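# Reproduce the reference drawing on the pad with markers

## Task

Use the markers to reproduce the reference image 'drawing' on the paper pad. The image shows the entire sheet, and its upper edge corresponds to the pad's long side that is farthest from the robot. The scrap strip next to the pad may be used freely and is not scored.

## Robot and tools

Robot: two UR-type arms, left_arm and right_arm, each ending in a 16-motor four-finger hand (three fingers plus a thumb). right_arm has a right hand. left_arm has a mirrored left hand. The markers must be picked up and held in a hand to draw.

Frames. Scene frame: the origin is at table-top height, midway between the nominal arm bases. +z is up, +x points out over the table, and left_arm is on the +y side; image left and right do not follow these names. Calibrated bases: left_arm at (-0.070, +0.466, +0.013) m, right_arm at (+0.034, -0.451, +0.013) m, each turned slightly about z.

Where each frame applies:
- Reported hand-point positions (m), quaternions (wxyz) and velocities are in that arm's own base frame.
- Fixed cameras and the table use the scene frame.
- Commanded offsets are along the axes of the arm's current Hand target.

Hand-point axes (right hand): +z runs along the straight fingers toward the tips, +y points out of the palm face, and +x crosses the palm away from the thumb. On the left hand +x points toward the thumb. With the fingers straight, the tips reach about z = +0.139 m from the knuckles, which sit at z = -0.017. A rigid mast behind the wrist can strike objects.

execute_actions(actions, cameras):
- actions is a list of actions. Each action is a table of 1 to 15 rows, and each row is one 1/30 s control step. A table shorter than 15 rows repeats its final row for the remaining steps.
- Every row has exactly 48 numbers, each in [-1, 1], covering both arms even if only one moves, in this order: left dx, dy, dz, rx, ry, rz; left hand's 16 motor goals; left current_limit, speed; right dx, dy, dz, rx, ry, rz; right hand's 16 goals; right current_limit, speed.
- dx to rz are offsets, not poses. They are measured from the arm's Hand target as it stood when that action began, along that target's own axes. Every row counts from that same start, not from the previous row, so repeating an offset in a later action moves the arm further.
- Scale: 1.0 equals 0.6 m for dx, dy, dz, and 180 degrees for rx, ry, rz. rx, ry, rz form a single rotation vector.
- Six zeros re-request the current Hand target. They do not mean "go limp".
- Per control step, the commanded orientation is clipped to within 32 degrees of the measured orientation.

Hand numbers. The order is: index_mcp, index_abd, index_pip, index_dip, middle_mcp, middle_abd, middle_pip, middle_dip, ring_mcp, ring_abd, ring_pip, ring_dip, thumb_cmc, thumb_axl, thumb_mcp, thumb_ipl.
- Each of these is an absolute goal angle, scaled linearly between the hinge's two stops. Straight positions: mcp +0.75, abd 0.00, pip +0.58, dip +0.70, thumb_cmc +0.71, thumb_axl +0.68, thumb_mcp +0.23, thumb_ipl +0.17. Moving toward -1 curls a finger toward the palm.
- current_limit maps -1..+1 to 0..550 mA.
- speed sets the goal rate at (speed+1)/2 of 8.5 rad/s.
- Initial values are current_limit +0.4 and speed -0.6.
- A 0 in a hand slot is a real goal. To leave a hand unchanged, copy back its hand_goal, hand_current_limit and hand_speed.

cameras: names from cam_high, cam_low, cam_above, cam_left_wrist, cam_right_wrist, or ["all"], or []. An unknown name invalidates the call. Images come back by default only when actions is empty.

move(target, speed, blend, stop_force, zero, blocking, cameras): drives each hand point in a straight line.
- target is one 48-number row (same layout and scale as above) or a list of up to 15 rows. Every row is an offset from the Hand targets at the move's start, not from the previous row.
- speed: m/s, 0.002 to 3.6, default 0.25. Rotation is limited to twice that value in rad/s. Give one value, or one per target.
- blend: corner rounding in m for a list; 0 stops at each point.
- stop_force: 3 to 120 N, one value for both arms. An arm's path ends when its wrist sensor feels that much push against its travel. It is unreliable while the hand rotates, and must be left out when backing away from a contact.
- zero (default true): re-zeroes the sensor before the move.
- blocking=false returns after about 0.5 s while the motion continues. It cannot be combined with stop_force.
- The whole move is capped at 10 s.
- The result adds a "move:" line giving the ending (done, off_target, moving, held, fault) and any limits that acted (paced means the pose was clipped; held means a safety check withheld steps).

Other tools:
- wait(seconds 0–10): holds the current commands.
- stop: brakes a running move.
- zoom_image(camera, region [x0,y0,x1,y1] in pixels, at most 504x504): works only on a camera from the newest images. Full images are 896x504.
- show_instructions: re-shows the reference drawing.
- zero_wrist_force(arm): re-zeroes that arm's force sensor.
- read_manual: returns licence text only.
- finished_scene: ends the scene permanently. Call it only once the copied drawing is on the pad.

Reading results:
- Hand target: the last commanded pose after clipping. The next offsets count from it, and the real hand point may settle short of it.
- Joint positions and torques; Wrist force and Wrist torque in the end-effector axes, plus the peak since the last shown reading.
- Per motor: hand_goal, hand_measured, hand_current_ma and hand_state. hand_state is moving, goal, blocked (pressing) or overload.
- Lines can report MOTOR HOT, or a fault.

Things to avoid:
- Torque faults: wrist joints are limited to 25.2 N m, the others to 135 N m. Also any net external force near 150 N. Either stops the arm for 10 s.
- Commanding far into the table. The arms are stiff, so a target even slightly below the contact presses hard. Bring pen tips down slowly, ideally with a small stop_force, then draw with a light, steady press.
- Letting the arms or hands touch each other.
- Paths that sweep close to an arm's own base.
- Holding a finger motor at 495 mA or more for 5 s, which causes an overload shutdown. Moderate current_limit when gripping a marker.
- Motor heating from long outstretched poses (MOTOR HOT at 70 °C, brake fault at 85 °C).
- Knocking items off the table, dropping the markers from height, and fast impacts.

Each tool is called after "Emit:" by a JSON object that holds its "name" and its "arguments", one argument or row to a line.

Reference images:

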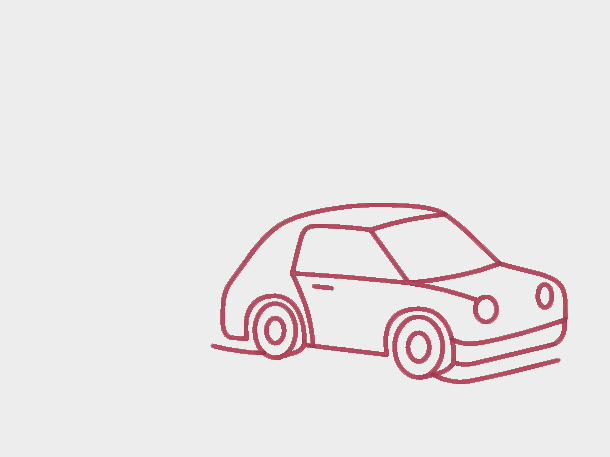

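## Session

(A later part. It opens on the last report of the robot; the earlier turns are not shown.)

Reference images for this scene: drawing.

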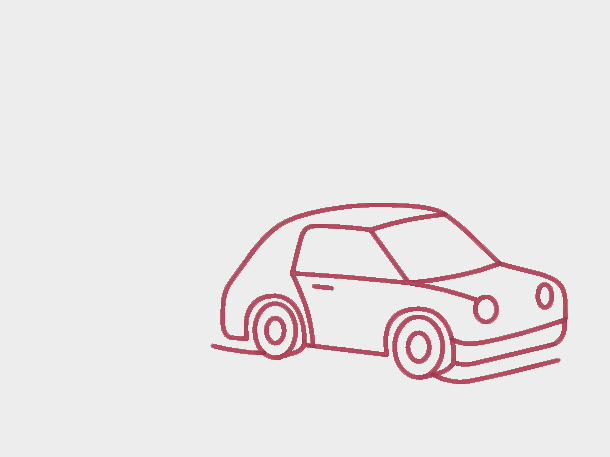

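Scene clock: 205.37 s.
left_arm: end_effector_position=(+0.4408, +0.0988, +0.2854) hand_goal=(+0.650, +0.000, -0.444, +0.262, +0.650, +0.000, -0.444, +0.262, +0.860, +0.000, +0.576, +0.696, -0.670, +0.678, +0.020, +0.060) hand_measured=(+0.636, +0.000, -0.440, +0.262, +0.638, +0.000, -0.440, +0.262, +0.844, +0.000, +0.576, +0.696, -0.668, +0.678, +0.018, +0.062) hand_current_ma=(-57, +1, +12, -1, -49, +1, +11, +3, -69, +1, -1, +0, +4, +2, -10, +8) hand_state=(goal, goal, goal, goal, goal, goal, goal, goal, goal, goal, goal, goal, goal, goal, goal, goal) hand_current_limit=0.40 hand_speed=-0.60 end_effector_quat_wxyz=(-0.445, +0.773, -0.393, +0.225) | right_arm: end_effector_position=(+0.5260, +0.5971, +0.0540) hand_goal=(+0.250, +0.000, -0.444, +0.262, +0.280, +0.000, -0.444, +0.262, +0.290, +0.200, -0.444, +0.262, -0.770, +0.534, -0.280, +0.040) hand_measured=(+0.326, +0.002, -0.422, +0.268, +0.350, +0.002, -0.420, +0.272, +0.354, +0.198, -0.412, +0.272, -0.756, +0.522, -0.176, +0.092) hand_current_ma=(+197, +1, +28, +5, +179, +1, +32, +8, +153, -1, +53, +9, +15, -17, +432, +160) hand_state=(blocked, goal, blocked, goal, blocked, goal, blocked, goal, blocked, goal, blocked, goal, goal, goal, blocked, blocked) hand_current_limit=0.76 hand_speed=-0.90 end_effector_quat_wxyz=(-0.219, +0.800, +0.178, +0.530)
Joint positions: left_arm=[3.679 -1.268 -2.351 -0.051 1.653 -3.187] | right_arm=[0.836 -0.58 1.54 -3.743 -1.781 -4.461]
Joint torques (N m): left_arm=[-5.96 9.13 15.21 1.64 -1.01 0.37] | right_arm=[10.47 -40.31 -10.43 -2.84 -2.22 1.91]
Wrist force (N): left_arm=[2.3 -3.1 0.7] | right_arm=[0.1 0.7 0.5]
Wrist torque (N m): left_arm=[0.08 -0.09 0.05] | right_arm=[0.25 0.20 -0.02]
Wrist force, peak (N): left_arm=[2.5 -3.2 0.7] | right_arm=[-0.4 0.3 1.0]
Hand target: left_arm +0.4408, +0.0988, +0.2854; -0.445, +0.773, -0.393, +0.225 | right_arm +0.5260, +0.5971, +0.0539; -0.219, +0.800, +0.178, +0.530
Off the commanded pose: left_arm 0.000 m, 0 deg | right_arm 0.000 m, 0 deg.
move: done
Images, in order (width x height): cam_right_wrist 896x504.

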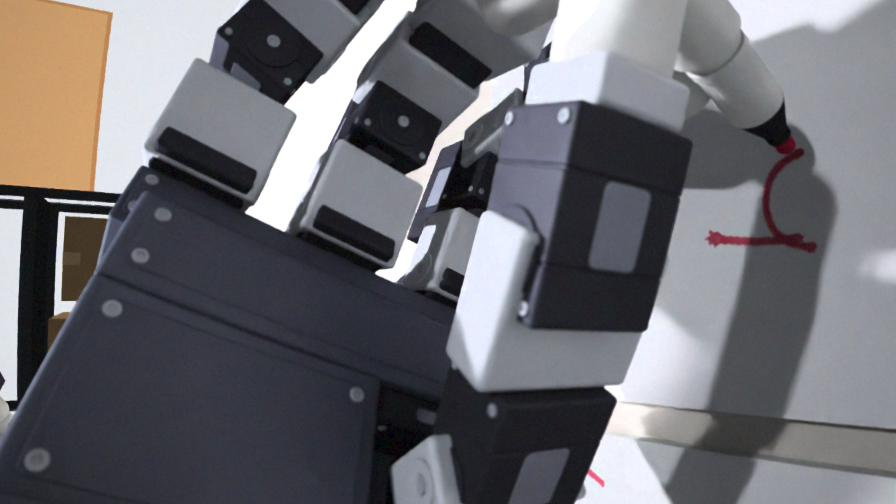

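Emit:
{"name": "move", "arguments": {
  "target": [
    [0,0,0,0,0,0,0.65,0,-0.445,0.261,0.65,0,-0.445,0.261,0.86,0,0.576,0.696,-0.671,0.678,0.02,0.06,0.4,-0.6,-0.0127,-0.00009,0.00563,0,0,0,0.25,0,-0.445,0.261,0.28,0,-0.445,0.261,0.29,0.2,-0.445,0.261,-0.771,0.533,-0.28,0.04,0.76,-0.9],
    [0,0,0,0,0,0,0.65,0,-0.445,0.261,0.65,0,-0.445,0.261,0.86,0,0.576,0.696,-0.671,0.678,0.02,0.06,0.4,-0.6,-0.01389,0.00962,-0.0022,0,0,0,0.25,0,-0.445,0.261,0.28,0,-0.445,0.261,0.29,0.2,-0.445,0.261,-0.771,0.533,-0.28,0.04,0.76,-0.9],
    [0,0,0,0,0,0,0.65,0,-0.445,0.261,0.65,0,-0.445,0.261,0.86,0,0.576,0.696,-0.671,0.678,0.02,0.06,0.4,-0.6,-0.01701,0.01246,-0.0125,0,0,0,0.25,0,-0.445,0.261,0.28,0,-0.445,0.261,0.29,0.2,-0.445,0.261,-0.771,0.533,-0.28,0.04,0.76,-0.9],
    [0,0,0,0,0,0,0.65,0,-0.445,0.261,0.65,0,-0.445,0.261,0.86,0,0.576,0.696,-0.671,0.678,0.02,0.06,0.4,-0.6,-0.02132,0.00997,-0.02346,0,0,0,0.25,0,-0.445,0.261,0.28,0,-0.445,0.261,0.29,0.2,-0.445,0.261,-0.771,0.533,-0.28,0.04,0.76,-0.9],
    [0,0,0,0,0,0,0.65,0,-0.445,0.261,0.65,0,-0.445,0.261,0.86,0,0.576,0.696,-0.671,0.678,0.02,0.06,0.4,-0.6,-0.02561,0.00283,-0.03216,0,0,0,0.25,0,-0.445,0.261,0.28,0,-0.445,0.261,0.29,0.2,-0.445,0.261,-0.771,0.533,-0.28,0.04,0.76,-0.9],
    [0,0,0,0,0,0,0.65,0,-0.445,0.261,0.65,0,-0.445,0.261,0.86,0,0.576,0.696,-0.671,0.678,0.02,0.06,0.4,-0.6,-0.02884,-0.00704,-0.03619,0,0,0,0.25,0,-0.445,0.261,0.28,0,-0.445,0.261,0.29,0.2,-0.445,0.261,-0.771,0.533,-0.28,0.04,0.76,-0.9],
    [0,0,0,0,0,0,0.65,0,-0.445,0.261,0.65,0,-0.445,0.261,0.86,0,0.576,0.696,-0.671,0.678,0.02,0.06,0.4,-0.6,-0.02985,-0.01704,-0.03463,0,0,0,0.25,0,-0.445,0.261,0.28,0,-0.445,0.261,0.29,0.2,-0.445,0.261,-0.771,0.533,-0.28,0.04,0.76,-0.9],
    [0,0,0,0,0,0,0.65,0,-0.445,0.261,0.65,0,-0.445,0.261,0.86,0,0.576,0.696,-0.671,0.678,0.02,0.06,0.4,-0.6,-0.02972,-0.01989,-0.03289,0,0,0,0.25,0,-0.445,0.261,0.28,0,-0.445,0.261,0.29,0.2,-0.445,0.261,-0.771,0.533,-0.28,0.04,0.76,-0.9]
  ],
  "speed": [0.03,0.04,0.04,0.04,0.04,0.04,0.04,0.04],
  "blend": [0,0.003,0.003,0.003,0.003,0.003,0.001,0]
}}

Emit:
{"name": "move", "arguments": {
  "target": [
    [0,0,0,0,0,0,0.65,0,-0.445,0.261,0.65,0,-0.445,0.261,0.86,0,0.576,0.696,-0.671,0.678,0.02,0.06,0.4,-0.6,0.01234,-0.00218,-0.00456,0,0,0,0.25,0,-0.445,0.261,0.28,0,-0.445,0.261,0.29,0.2,-0.445,0.261,-0.771,0.533,-0.28,0.04,0.76,-0.9],
    [0,0,0,0,0,0,0.65,0,-0.445,0.261,0.65,0,-0.445,0.261,0.86,0,0.576,0.696,-0.671,0.678,0.02,0.06,0.4,-0.6,0.01669,0.0055,0.00354,0,0,0,0.25,0,-0.445,0.261,0.28,0,-0.445,0.261,0.29,0.2,-0.445,0.261,-0.771,0.533,-0.28,0.04,0.76,-0.9]
  ],
  "speed": 0.1,
  "blend": [0.002,0]
}}

Emit:
{"name": "move", "arguments": {
  "target": [
    [0,0,0,0,0,0,0.65,0,-0.445,0.261,0.65,0,-0.445,0.261,0.86,0,0.576,0.696,-0.671,0.678,0.02,0.06,0.4,-0.6,-0.01249,0.0022,0.00462,0,0,0,0.25,0,-0.445,0.261,0.28,0,-0.445,0.261,0.29,0.2,-0.445,0.261,-0.771,0.533,-0.28,0.04,0.76,-0.9],
    [0,0,0,0,0,0,0.65,0,-0.445,0.261,0.65,0,-0.445,0.261,0.86,0,0.576,0.696,-0.671,0.678,0.02,0.06,0.4,-0.6,-0.01127,-0.00205,0.00996,0,0,0,0.25,0,-0.445,0.261,0.28,0,-0.445,0.261,0.29,0.2,-0.445,0.261,-0.771,0.533,-0.28,0.04,0.76,-0.9],
    [0,0,0,0,0,0,0.65,0,-0.445,0.261,0.65,0,-0.445,0.261,0.86,0,0.576,0.696,-0.671,0.678,0.02,0.06,0.4,-0.6,-0.00851,-0.00121,0.01752,0,0,0,0.25,0,-0.445,0.261,0.28,0,-0.445,0.261,0.29,0.2,-0.445,0.261,-0.771,0.533,-0.28,0.04,0.76,-0.9],
    [0,0,0,0,0,0,0.65,0,-0.445,0.261,0.65,0,-0.445,0.261,0.86,0,0.576,0.696,-0.671,0.678,0.02,0.06,0.4,-0.6,-0.00576,0.00426,0.02282,0,0,0,0.25,0,-0.445,0.261,0.28,0,-0.445,0.261,0.29,0.2,-0.445,0.261,-0.771,0.533,-0.28,0.04,0.76,-0.9],
    [0,0,0,0,0,0,0.65,0,-0.445,0.261,0.65,0,-0.445,0.261,0.86,0,0.576,0.696,-0.671,0.678,0.02,0.06,0.4,-0.6,-0.00458,0.01109,0.02275,0,0,0,0.25,0,-0.445,0.261,0.28,0,-0.445,0.261,0.29,0.2,-0.445,0.261,-0.771,0.533,-0.28,0.04,0.76,-0.9],
    [0,0,0,0,0,0,0.65,0,-0.445,0.261,0.65,0,-0.445,0.261,0.86,0,0.576,0.696,-0.671,0.678,0.02,0.06,0.4,-0.6,-0.0058,0.01534,0.0174,0,0,0,0.25,0,-0.445,0.261,0.28,0,-0.445,0.261,0.29,0.2,-0.445,0.261,-0.771,0.533,-0.28,0.04,0.76,-0.9],
    [0,0,0,0,0,0,0.65,0,-0.445,0.261,0.65,0,-0.445,0.261,0.86,0,0.576,0.696,-0.671,0.678,0.02,0.06,0.4,-0.6,-0.00857,0.01451,0.00984,0,0,0,0.25,0,-0.445,0.261,0.28,0,-0.445,0.261,0.29,0.2,-0.445,0.261,-0.771,0.533,-0.28,0.04,0.76,-0.9],
    [0,0,0,0,0,0,0.65,0,-0.445,0.261,0.65,0,-0.445,0.261,0.86,0,0.576,0.696,-0.671,0.678,0.02,0.06,0.4,-0.6,-0.01131,0.00903,0.00454,0,0,0,0.25,0,-0.445,0.261,0.28,0,-0.445,0.261,0.29,0.2,-0.445,0.261,-0.771,0.533,-0.28,0.04,0.76,-0.9],
    [0,0,0,0,0,0,0.65,0,-0.445,0.261,0.65,0,-0.445,0.261,0.86,0,0.576,0.696,-0.671,0.678,0.02,0.06,0.4,-0.6,-0.01249,0.0022,0.00462,0,0,0,0.25,0,-0.445,0.261,0.28,0,-0.445,0.261,0.29,0.2,-0.445,0.261,-0.771,0.533,-0.28,0.04,0.76,-0.9],
    [0,0,0,0,0,0,0.65,0,-0.445,0.261,0.65,0,-0.445,0.261,0.86,0,0.576,0.696,-0.671,0.678,0.02,0.06,0.4,-0.6,-0.0124,0.00047,0.00581,0,0,0,0.25,0,-0.445,0.261,0.28,0,-0.445,0.261,0.29,0.2,-0.445,0.261,-0.771,0.533,-0.28,0.04,0.76,-0.9],
    [0,0,0,0,0,0,0.65,0,-0.445,0.261,0.65,0,-0.445,0.261,0.86,0,0.576,0.696,-0.671,0.678,0.02,0.06,0.4,-0.6,0.00014,-0.00173,0.00119,0,0,0,0.25,0,-0.445,0.261,0.28,0,-0.445,0.261,0.29,0.2,-0.445,0.261,-0.771,0.533,-0.28,0.04,0.76,-0.9]
  ],
  "speed": [0.03,0.03,0.03,0.03,0.03,0.03,0.03,0.03,0.03,0.03,0.1],
  "blend": [0,0.002,0.002,0.002,0.002,0.002,0.002,0.002,0.001,0.0005,0],
  "cameras": ["cam_right_wrist"]
}}

Scene clock: 209.27 s.
left_arm: end_effector_position=(+0.4408, +0.0988, +0.2854) hand_goal=(+0.650, +0.000, -0.444, +0.262, +0.650, +0.000, -0.444, +0.262, +0.860, +0.000, +0.576, +0.696, -0.670, +0.678, +0.020, +0.060) hand_measured=(+0.636, +0.000, -0.440, +0.262, +0.638, +0.000, -0.440, +0.262, +0.844, +0.000, +0.576, +0.696, -0.668, +0.678, +0.018, +0.062) hand_current_ma=(-57, +1, +12, -1, -49, +1, +11, +3, -69, +1, -1, +0, +4, +2, -10, +8) hand_state=(goal, goal, goal, goal, goal, goal, goal, goal, goal, goal, goal, goal, goal, goal, goal, goal) hand_current_limit=0.40 hand_speed=-0.60 end_effector_quat_wxyz=(-0.445, +0.773, -0.393, +0.225) | right_arm: end_effector_position=(+0.4978, +0.5956, +0.0460) hand_goal=(+0.250, +0.000, -0.444, +0.262, +0.280, +0.000, -0.444, +0.262, +0.290, +0.200, -0.444, +0.262, -0.770, +0.534, -0.280, +0.040) hand_measured=(+0.324, +0.002, -0.422, +0.268, +0.350, +0.002, -0.420, +0.272, +0.354, +0.198, -0.412, +0.272, -0.756, +0.522, -0.176, +0.092) hand_current_ma=(+196, +1, +29, +5, +179, +1, +32, +8, +153, -1, +53, +9, +15, -17, +432, +160) hand_state=(blocked, goal, blocked, goal, blocked, goal, blocked, goal, blocked, goal, blocked, goal, goal, goal, blocked, blocked) hand_current_limit=0.76 hand_speed=-0.90 end_effector_quat_wxyz=(-0.219, +0.800, +0.178, +0.530) end_effector_velocity=(+0.000, -0.001, +0.000) end_effector_angular_velocity=(+0.001, +0.000, +0.002)
Joint positions: left_arm=[3.679 -1.268 -2.351 -0.051 1.653 -3.187] | right_arm=[0.869 -0.585 1.588 -3.784 -1.813 -4.448]
Joint velocities: left_arm=[within noise] | right_arm=[-0.002 -0.001 0.005 -0.005 0.003 0]
Joint torques (N m): left_arm=[-5.83 9.99 15.51 1.77 -0.94 0.09] | right_arm=[-9.97 -53 -4.83 -5.09 2.16 -1.07]
Wrist force (N): left_arm=[2.2 -3.4 0.8] | right_arm=[0.2 0.6 1.1]
Wrist torque (N m): left_arm=[0.03 -0.08 0.05] | right_arm=[0.20 0.17 -0.13]
Wrist force, peak (N): left_arm=[2.4 -3.4 0.5] | right_arm=[2.1 0.3 1.3]
Hand target: left_arm +0.4408, +0.0988, +0.2854; -0.445, +0.773, -0.393, +0.225 | right_arm +0.4979, +0.5955, +0.0461; -0.219, +0.800, +0.178, +0.530
Off the commanded pose: left_arm 0.000 m, 0 deg | right_arm 0.000 m, 0 deg.
move: done

Scene clock: 209.97 s.
left_arm: end_effector_position=(+0.4408, +0.0988, +0.2854) hand_goal=(+0.650, +0.000, -0.444, +0.262, +0.650, +0.000, -0.444, +0.262, +0.860, +0.000, +0.576, +0.696, -0.670, +0.678, +0.020, +0.060) hand_measured=(+0.636, +0.000, -0.440, +0.262, +0.638, +0.000, -0.440, +0.262, +0.844, +0.000, +0.576, +0.696, -0.668, +0.678, +0.018, +0.062) hand_current_ma=(-57, +1, +12, -1, -49, +1, +11, +3, -69, +1, -1, +0, +4, +2, -10, +8) hand_state=(goal, goal, goal, goal, goal, goal, goal, goal, goal, goal, goal, goal, goal, goal, goal, goal) hand_current_limit=0.40 hand_speed=-0.60 end_effector_quat_wxyz=(-0.445, +0.773, -0.393, +0.225) | right_arm: end_effector_position=(+0.5052, +0.5944, +0.0541) hand_goal=(+0.250, +0.000, -0.444, +0.262, +0.280, +0.000, -0.444, +0.262, +0.290, +0.200, -0.444, +0.262, -0.770, +0.534, -0.280, +0.040) hand_measured=(+0.324, +0.002, -0.422, +0.268, +0.350, +0.002, -0.420, +0.272, +0.354, +0.198, -0.412, +0.272, -0.756, +0.522, -0.176, +0.092) hand_current_ma=(+196, +1, +29, +5, +179, +1, +32, +8, +153, -1, +53, +9, +15, -17, +432, +160) hand_state=(blocked, goal, blocked, goal, blocked, goal, blocked, goal, blocked, goal, blocked, goal, goal, goal, blocked, blocked) hand_current_limit=0.76 hand_speed=-0.90 end_effector_quat_wxyz=(-0.219, +0.800, +0.178, +0.530) end_effector_velocity=(-0.002, +0.001, +0.001) end_effector_angular_velocity=(+0.000, -0.002, -0.001)
Joint positions: left_arm=[3.679 -1.268 -2.351 -0.051 1.653 -3.187] | right_arm=[0.858 -0.597 1.584 -3.769 -1.803 -4.452]
Joint velocities: left_arm=[within noise] | right_arm=[0.004 -0.001 0.001 -0.001 -0.005 0]
Joint torques (N m): left_arm=[-6.28 10.37 15.28 1.52 -1.23 0.29] | right_arm=[10.47 -51.78 -6.76 -2.07 -2.62 -0.42]
Wrist force (N): left_arm=[2.3 -3.0 0.4] | right_arm=[-0.3 0.3 0.7]
Wrist torque (N m): left_arm=[0.11 -0.09 0.06] | right_arm=[0.19 0.24 -0.03]
Wrist force, peak (N): left_arm=[2.4 -3.4 0.7] | right_arm=[-0.1 0.9 1.2]
Hand target: left_arm +0.4408, +0.0988, +0.2854; -0.445, +0.773, -0.393, +0.225 | right_arm +0.5050, +0.5944, +0.0541; -0.219, +0.800, +0.178, +0.530
Off the commanded pose: left_arm 0.000 m, 0 deg | right_arm 0.000 m, 0 deg.
move: done

Scene clock: 212.27 s.
left_arm: end_effector_position=(+0.4408, +0.0988, +0.2854) hand_goal=(+0.650, +0.000, -0.444, +0.262, +0.650, +0.000, -0.444, +0.262, +0.860, +0.000, +0.576, +0.696, -0.670, +0.678, +0.020, +0.060) hand_measured=(+0.636, +0.000, -0.440, +0.262, +0.638, +0.000, -0.440, +0.262, +0.844, +0.000, +0.576, +0.696, -0.668, +0.678, +0.018, +0.062) hand_current_ma=(-57, +1, +12, -1, -49, +1, +11, +3, -69, +1, -1, +0, +4, +2, -10, +8) hand_state=(goal, goal, goal, goal, goal, goal, goal, goal, goal, goal, goal, goal, goal, goal, goal, goal) hand_current_limit=0.40 hand_speed=-0.60 end_effector_quat_wxyz=(-0.445, +0.773, -0.393, +0.225) | right_arm: end_effector_position=(+0.5049, +0.5957, +0.0540) hand_goal=(+0.250, +0.000, -0.444, +0.262, +0.280, +0.000, -0.444, +0.262, +0.290, +0.200, -0.444, +0.262, -0.770, +0.534, -0.280, +0.040) hand_measured=(+0.324, +0.002, -0.422, +0.268, +0.350, +0.002, -0.420, +0.272, +0.354, +0.198, -0.410, +0.272, -0.756, +0.522, -0.176, +0.092) hand_current_ma=(+195, +1, +29, +5, +179, +1, +32, +8, +153, -1, +54, +9, +15, -17, +432, +160) hand_state=(blocked, goal, blocked, goal, blocked, goal, blocked, goal, blocked, goal, blocked, goal, goal, goal, blocked, blocked) hand_current_limit=0.76 hand_speed=-0.90 end_effector_quat_wxyz=(-0.219, +0.800, +0.178, +0.530)
Joint positions: left_arm=[3.679 -1.268 -2.351 -0.051 1.653 -3.187] | right_arm=[0.86 -0.596 1.581 -3.766 -1.804 -4.452]
Joint torques (N m): left_arm=[-5.62 9.92 15.4 1.53 -1.16 0.42] | right_arm=[-9.63 -41.02 -23.58 -5.47 1.93 -1.84]
Wrist force (N): left_arm=[2.4 -3.0 0.6] | right_arm=[-0.2 0.7 1.3]
Wrist torque (N m): left_arm=[0.10 -0.10 0.06] | right_arm=[0.18 0.20 -0.14]
Wrist force, peak (N): left_arm=[2.5 -3.4 0.8] | right_arm=[-1.4 0.5 1.2]
Hand target: left_arm +0.4408, +0.0988, +0.2854; -0.445, +0.773, -0.393, +0.225 | right_arm +0.5051, +0.5957, +0.0541; -0.219, +0.800, +0.178, +0.530
Off the commanded pose: left_arm 0.000 m, 0 deg | right_arm 0.000 m, 0 deg.
move: done; blend cut to 0.0006 m at target 9
Images, in order (width x height): cam_right_wrist 896x504.

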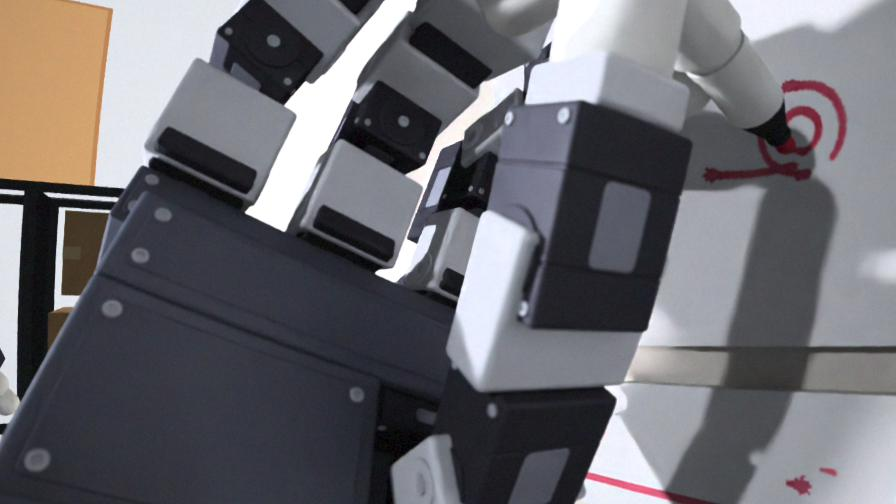

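Emit:
{"name": "move", "arguments": {
  "target": [0,0,0,0,0,0,0.65,0,-0.445,0.261,0.65,0,-0.445,0.261,0.86,0,0.576,0.696,-0.671,0.678,0.02,0.06,0.4,-0.6,0.00267,0.0219,-0.00322,0,0,0,0.25,0,-0.445,0.261,0.28,0,-0.445,0.261,0.29,0.2,-0.445,0.261,-0.771,0.533,-0.28,0.04,0.76,-0.9],
  "speed": 0.1
}}

Emit:
{"name": "move", "arguments": {
  "target": [
    [0,0,0,0,0,0,0.65,0,-0.445,0.261,0.65,0,-0.445,0.261,0.86,0,0.576,0.696,-0.671,0.678,0.02,0.06,0.4,-0.6,-0.0128,0.00226,0.00473,0,0,0,0.25,0,-0.445,0.261,0.28,0,-0.445,0.261,0.29,0.2,-0.445,0.261,-0.771,0.533,-0.28,0.04,0.76,-0.9],
    [0,0,0,0,0,0,0.65,0,-0.445,0.261,0.65,0,-0.445,0.261,0.86,0,0.576,0.696,-0.671,0.678,0.02,0.06,0.4,-0.6,-0.0157,-0.00289,-0.00065,0,0,0,0.25,0,-0.445,0.261,0.28,0,-0.445,0.261,0.29,0.2,-0.445,0.261,-0.771,0.533,-0.28,0.04,0.76,-0.9],
    [0,0,0,0,0,0,0.65,0,-0.445,0.261,0.65,0,-0.445,0.261,0.86,0,0.576,0.696,-0.671,0.678,0.02,0.06,0.4,-0.6,-0.01893,-0.01274,-0.00469,0,0,0,0.25,0,-0.445,0.261,0.28,0,-0.445,0.261,0.29,0.2,-0.445,0.261,-0.771,0.533,-0.28,0.04,0.76,-0.9],
    [0,0,0,0,0,0,0.65,0,-0.445,0.261,0.65,0,-0.445,0.261,0.86,0,0.576,0.696,-0.671,0.678,0.02,0.06,0.4,-0.6,-0.02007,-0.02119,-0.00375,0,0,0,0.25,0,-0.445,0.261,0.28,0,-0.445,0.261,0.29,0.2,-0.445,0.261,-0.771,0.533,-0.28,0.04,0.76,-0.9]
  ],
  "speed": [0.03,0.03,0.03,0.03],
  "blend": [0,0.002,0.003,0]
}}

Emit:
{"name": "move", "arguments": {
  "target": [0,0,0,0,0,0,0.65,0,-0.445,0.261,0.65,0,-0.445,0.261,0.86,0,0.576,0.696,-0.671,0.678,0.02,0.06,0.4,-0.6,0.01234,-0.00218,-0.00456,0,0,0,0.25,0,-0.445,0.261,0.28,0,-0.445,0.261,0.29,0.2,-0.445,0.261,-0.771,0.533,-0.28,0.04,0.76,-0.9],
  "speed": 0.1,
  "cameras": ["cam_right_wrist"]
}}

Scene clock: 213.50 s.
left_arm: end_effector_position=(+0.4408, +0.0988, +0.2854) hand_goal=(+0.650, +0.000, -0.444, +0.262, +0.650, +0.000, -0.444, +0.262, +0.860, +0.000, +0.576, +0.696, -0.670, +0.678, +0.020, +0.060) hand_measured=(+0.636, +0.000, -0.440, +0.262, +0.638, +0.000, -0.440, +0.262, +0.844, +0.000, +0.576, +0.696, -0.668, +0.678, +0.018, +0.062) hand_current_ma=(-57, +1, +12, -1, -49, +1, +11, +3, -69, +1, -1, +0, +4, +2, -10, +8) hand_state=(goal, goal, goal, goal, goal, goal, goal, goal, goal, goal, goal, goal, goal, goal, goal, goal) hand_current_limit=0.40 hand_speed=-0.60 end_effector_quat_wxyz=(-0.445, +0.773, -0.393, +0.225) | right_arm: end_effector_position=(+0.5110, +0.5835, +0.0542) hand_goal=(+0.250, +0.000, -0.444, +0.262, +0.280, +0.000, -0.444, +0.262, +0.290, +0.200, -0.444, +0.262, -0.770, +0.534, -0.280, +0.040) hand_measured=(+0.324, +0.002, -0.422, +0.268, +0.350, +0.002, -0.420, +0.272, +0.354, +0.198, -0.410, +0.272, -0.756, +0.522, -0.176, +0.092) hand_current_ma=(+195, +1, +29, +5, +179, +1, +32, +8, +153, -1, +54, +9, +15, -17, +432, +160) hand_state=(blocked, goal, blocked, goal, blocked, goal, blocked, goal, blocked, goal, blocked, goal, goal, goal, blocked, blocked) hand_current_limit=0.76 hand_speed=-0.90 end_effector_quat_wxyz=(-0.219, +0.800, +0.178, +0.530) end_effector_velocity=(+0.000, +0.002, +0.001) end_effector_angular_velocity=(+0.001, -0.003, +0.001)
Joint positions: left_arm=[3.679 -1.268 -2.351 -0.051 1.653 -3.187] | right_arm=[0.839 -0.606 1.607 -3.784 -1.785 -4.459]
Joint velocities: left_arm=[within noise] | right_arm=[0.002 0.001 -0.005 0.001 -0.001 -0.001]
Joint torques (N m): left_arm=[-6.1 8.94 16.23 1.68 -1.13 0.3] | right_arm=[10.95 -40.84 -24.59 -1.08 -2.24 -0.82]
Wrist force (N): left_arm=[2.2 -2.8 0.5] | right_arm=[-0.3 0.2 0.7]
Wrist torque (N m): left_arm=[0.13 -0.08 0.04] | right_arm=[0.19 0.24 -0.04]
Wrist force, peak (N): left_arm=[2.5 -3.1 0.6] | right_arm=[-0.2 0.9 0.9]
Hand target: left_arm +0.4408, +0.0988, +0.2854; -0.445, +0.773, -0.393, +0.225 | right_arm +0.5110, +0.5837, +0.0542; -0.219, +0.800, +0.178, +0.530
Off the commanded pose: left_arm 0.000 m, 0 deg | right_arm 0.000 m, 0 deg.
move: done

Scene clock: 214.90 s.
left_arm: end_effector_position=(+0.4408, +0.0988, +0.2854) hand_goal=(+0.650, +0.000, -0.444, +0.262, +0.650, +0.000, -0.444, +0.262, +0.860, +0.000, +0.576, +0.696, -0.670, +0.678, +0.020, +0.060) hand_measured=(+0.636, +0.000, -0.440, +0.262, +0.638, +0.000, -0.440, +0.262, +0.844, +0.000, +0.576, +0.696, -0.668, +0.678, +0.018, +0.062) hand_current_ma=(-57, +1, +12, -1, -49, +1, +11, +3, -69, +1, -1, +0, +4, +2, -10, +8) hand_state=(goal, goal, goal, goal, goal, goal, goal, goal, goal, goal, goal, goal, goal, goal, goal, goal) hand_current_limit=0.40 hand_speed=-0.60 end_effector_quat_wxyz=(-0.445, +0.773, -0.393, +0.225) | right_arm: end_effector_position=(+0.4981, +0.5927, +0.0458) hand_goal=(+0.250, +0.000, -0.444, +0.262, +0.280, +0.000, -0.444, +0.262, +0.290, +0.200, -0.444, +0.262, -0.770, +0.534, -0.280, +0.040) hand_measured=(+0.324, +0.002, -0.422, +0.268, +0.350, +0.002, -0.420, +0.272, +0.354, +0.198, -0.410, +0.272, -0.756, +0.522, -0.176, +0.092) hand_current_ma=(+195, +1, +29, +5, +179, +1, +32, +8, +153, -1, +54, +9, +15, -17, +432, +160) hand_state=(blocked, goal, blocked, goal, blocked, goal, blocked, goal, blocked, goal, blocked, goal, goal, goal, blocked, blocked) hand_current_limit=0.76 hand_speed=-0.90 end_effector_quat_wxyz=(-0.219, +0.800, +0.178, +0.530)
Joint positions: left_arm=[3.679 -1.268 -2.351 -0.051 1.653 -3.187] | right_arm=[0.865 -0.587 1.597 -3.79 -1.81 -4.45]
Joint torques (N m): left_arm=[-6.24 9.12 15.98 1.57 -1.13 0.09] | right_arm=[-9.55 -51.62 -5.72 -4.89 2.28 -0.16]
Wrist force (N): left_arm=[2.3 -3.1 0.6] | right_arm=[0.5 0.6 0.3]
Wrist torque (N m): left_arm=[0.09 -0.09 0.06] | right_arm=[0.26 0.19 -0.15]
Wrist force, peak (N): left_arm=[2.6 -3.3 0.6] | right_arm=[1.0 0.9 1.1]
Hand target: left_arm +0.4408, +0.0988, +0.2854; -0.445, +0.773, -0.393, +0.225 | right_arm +0.4981, +0.5925, +0.0458; -0.219, +0.800, +0.178, +0.530
Off the commanded pose: left_arm 0.000 m, 0 deg | right_arm 0.000 m, 0 deg.
move: done; blend cut to 0.0026 m at target 3

Scene clock: 215.60 s.
left_arm: end_effector_position=(+0.4408, +0.0988, +0.2854) hand_goal=(+0.650, +0.000, -0.444, +0.262, +0.650, +0.000, -0.444, +0.262, +0.860, +0.000, +0.576, +0.696, -0.670, +0.678, +0.020, +0.060) hand_measured=(+0.636, +0.000, -0.440, +0.262, +0.638, +0.000, -0.440, +0.262, +0.844, +0.000, +0.576, +0.696, -0.668, +0.678, +0.018, +0.062) hand_current_ma=(-57, +1, +12, -1, -49, +1, +11, +3, -69, +1, -1, +0, +4, +2, -10, +8) hand_state=(goal, goal, goal, goal, goal, goal, goal, goal, goal, goal, goal, goal, goal, goal, goal, goal) hand_current_limit=0.40 hand_speed=-0.60 end_effector_quat_wxyz=(-0.445, +0.773, -0.393, +0.225) | right_arm: end_effector_position=(+0.4981, +0.5925, +0.0539) hand_goal=(+0.250, +0.000, -0.444, +0.262, +0.280, +0.000, -0.444, +0.262, +0.290, +0.200, -0.444, +0.262, -0.770, +0.534, -0.280, +0.040) hand_measured=(+0.324, +0.002, -0.422, +0.268, +0.350, +0.002, -0.420, +0.272, +0.354, +0.198, -0.410, +0.272, -0.756, +0.522, -0.176, +0.092) hand_current_ma=(+195, +1, +29, +5, +179, +1, +32, +8, +153, -1, +54, +9, +15, -17, +432, +160) hand_state=(blocked, goal, blocked, goal, blocked, goal, blocked, goal, blocked, goal, blocked, goal, goal, goal, blocked, blocked) hand_current_limit=0.76 hand_speed=-0.90 end_effector_quat_wxyz=(-0.219, +0.800, +0.178, +0.530)
Joint positions: left_arm=[3.679 -1.268 -2.351 -0.051 1.653 -3.187] | right_arm=[0.865 -0.604 1.602 -3.779 -1.809 -4.45]
Joint torques (N m): left_arm=[-6.41 9.63 15.37 1.6 -1.12 0.16] | right_arm=[-9.73 -40.56 -10.42 -2.84 2.15 -2.46]
Wrist force (N): left_arm=[2.1 -3.0 0.6] | right_arm=[-0.4 0.5 1.0]
Wrist torque (N m): left_arm=[0.11 -0.07 0.04] | right_arm=[0.19 0.24 -0.15]
Wrist force, peak (N): left_arm=[2.3 -3.4 0.6] | right_arm=[-0.2 0.9 1.0]
Hand target: left_arm +0.4408, +0.0988, +0.2854; -0.445, +0.773, -0.393, +0.225 | right_arm +0.4981, +0.5925, +0.0538; -0.219, +0.800, +0.178, +0.530
Off the commanded pose: left_arm 0.000 m, 0 deg | right_arm 0.000 m, 0 deg.
move: done
Images, in order (width x height): cam_right_wrist 896x504.

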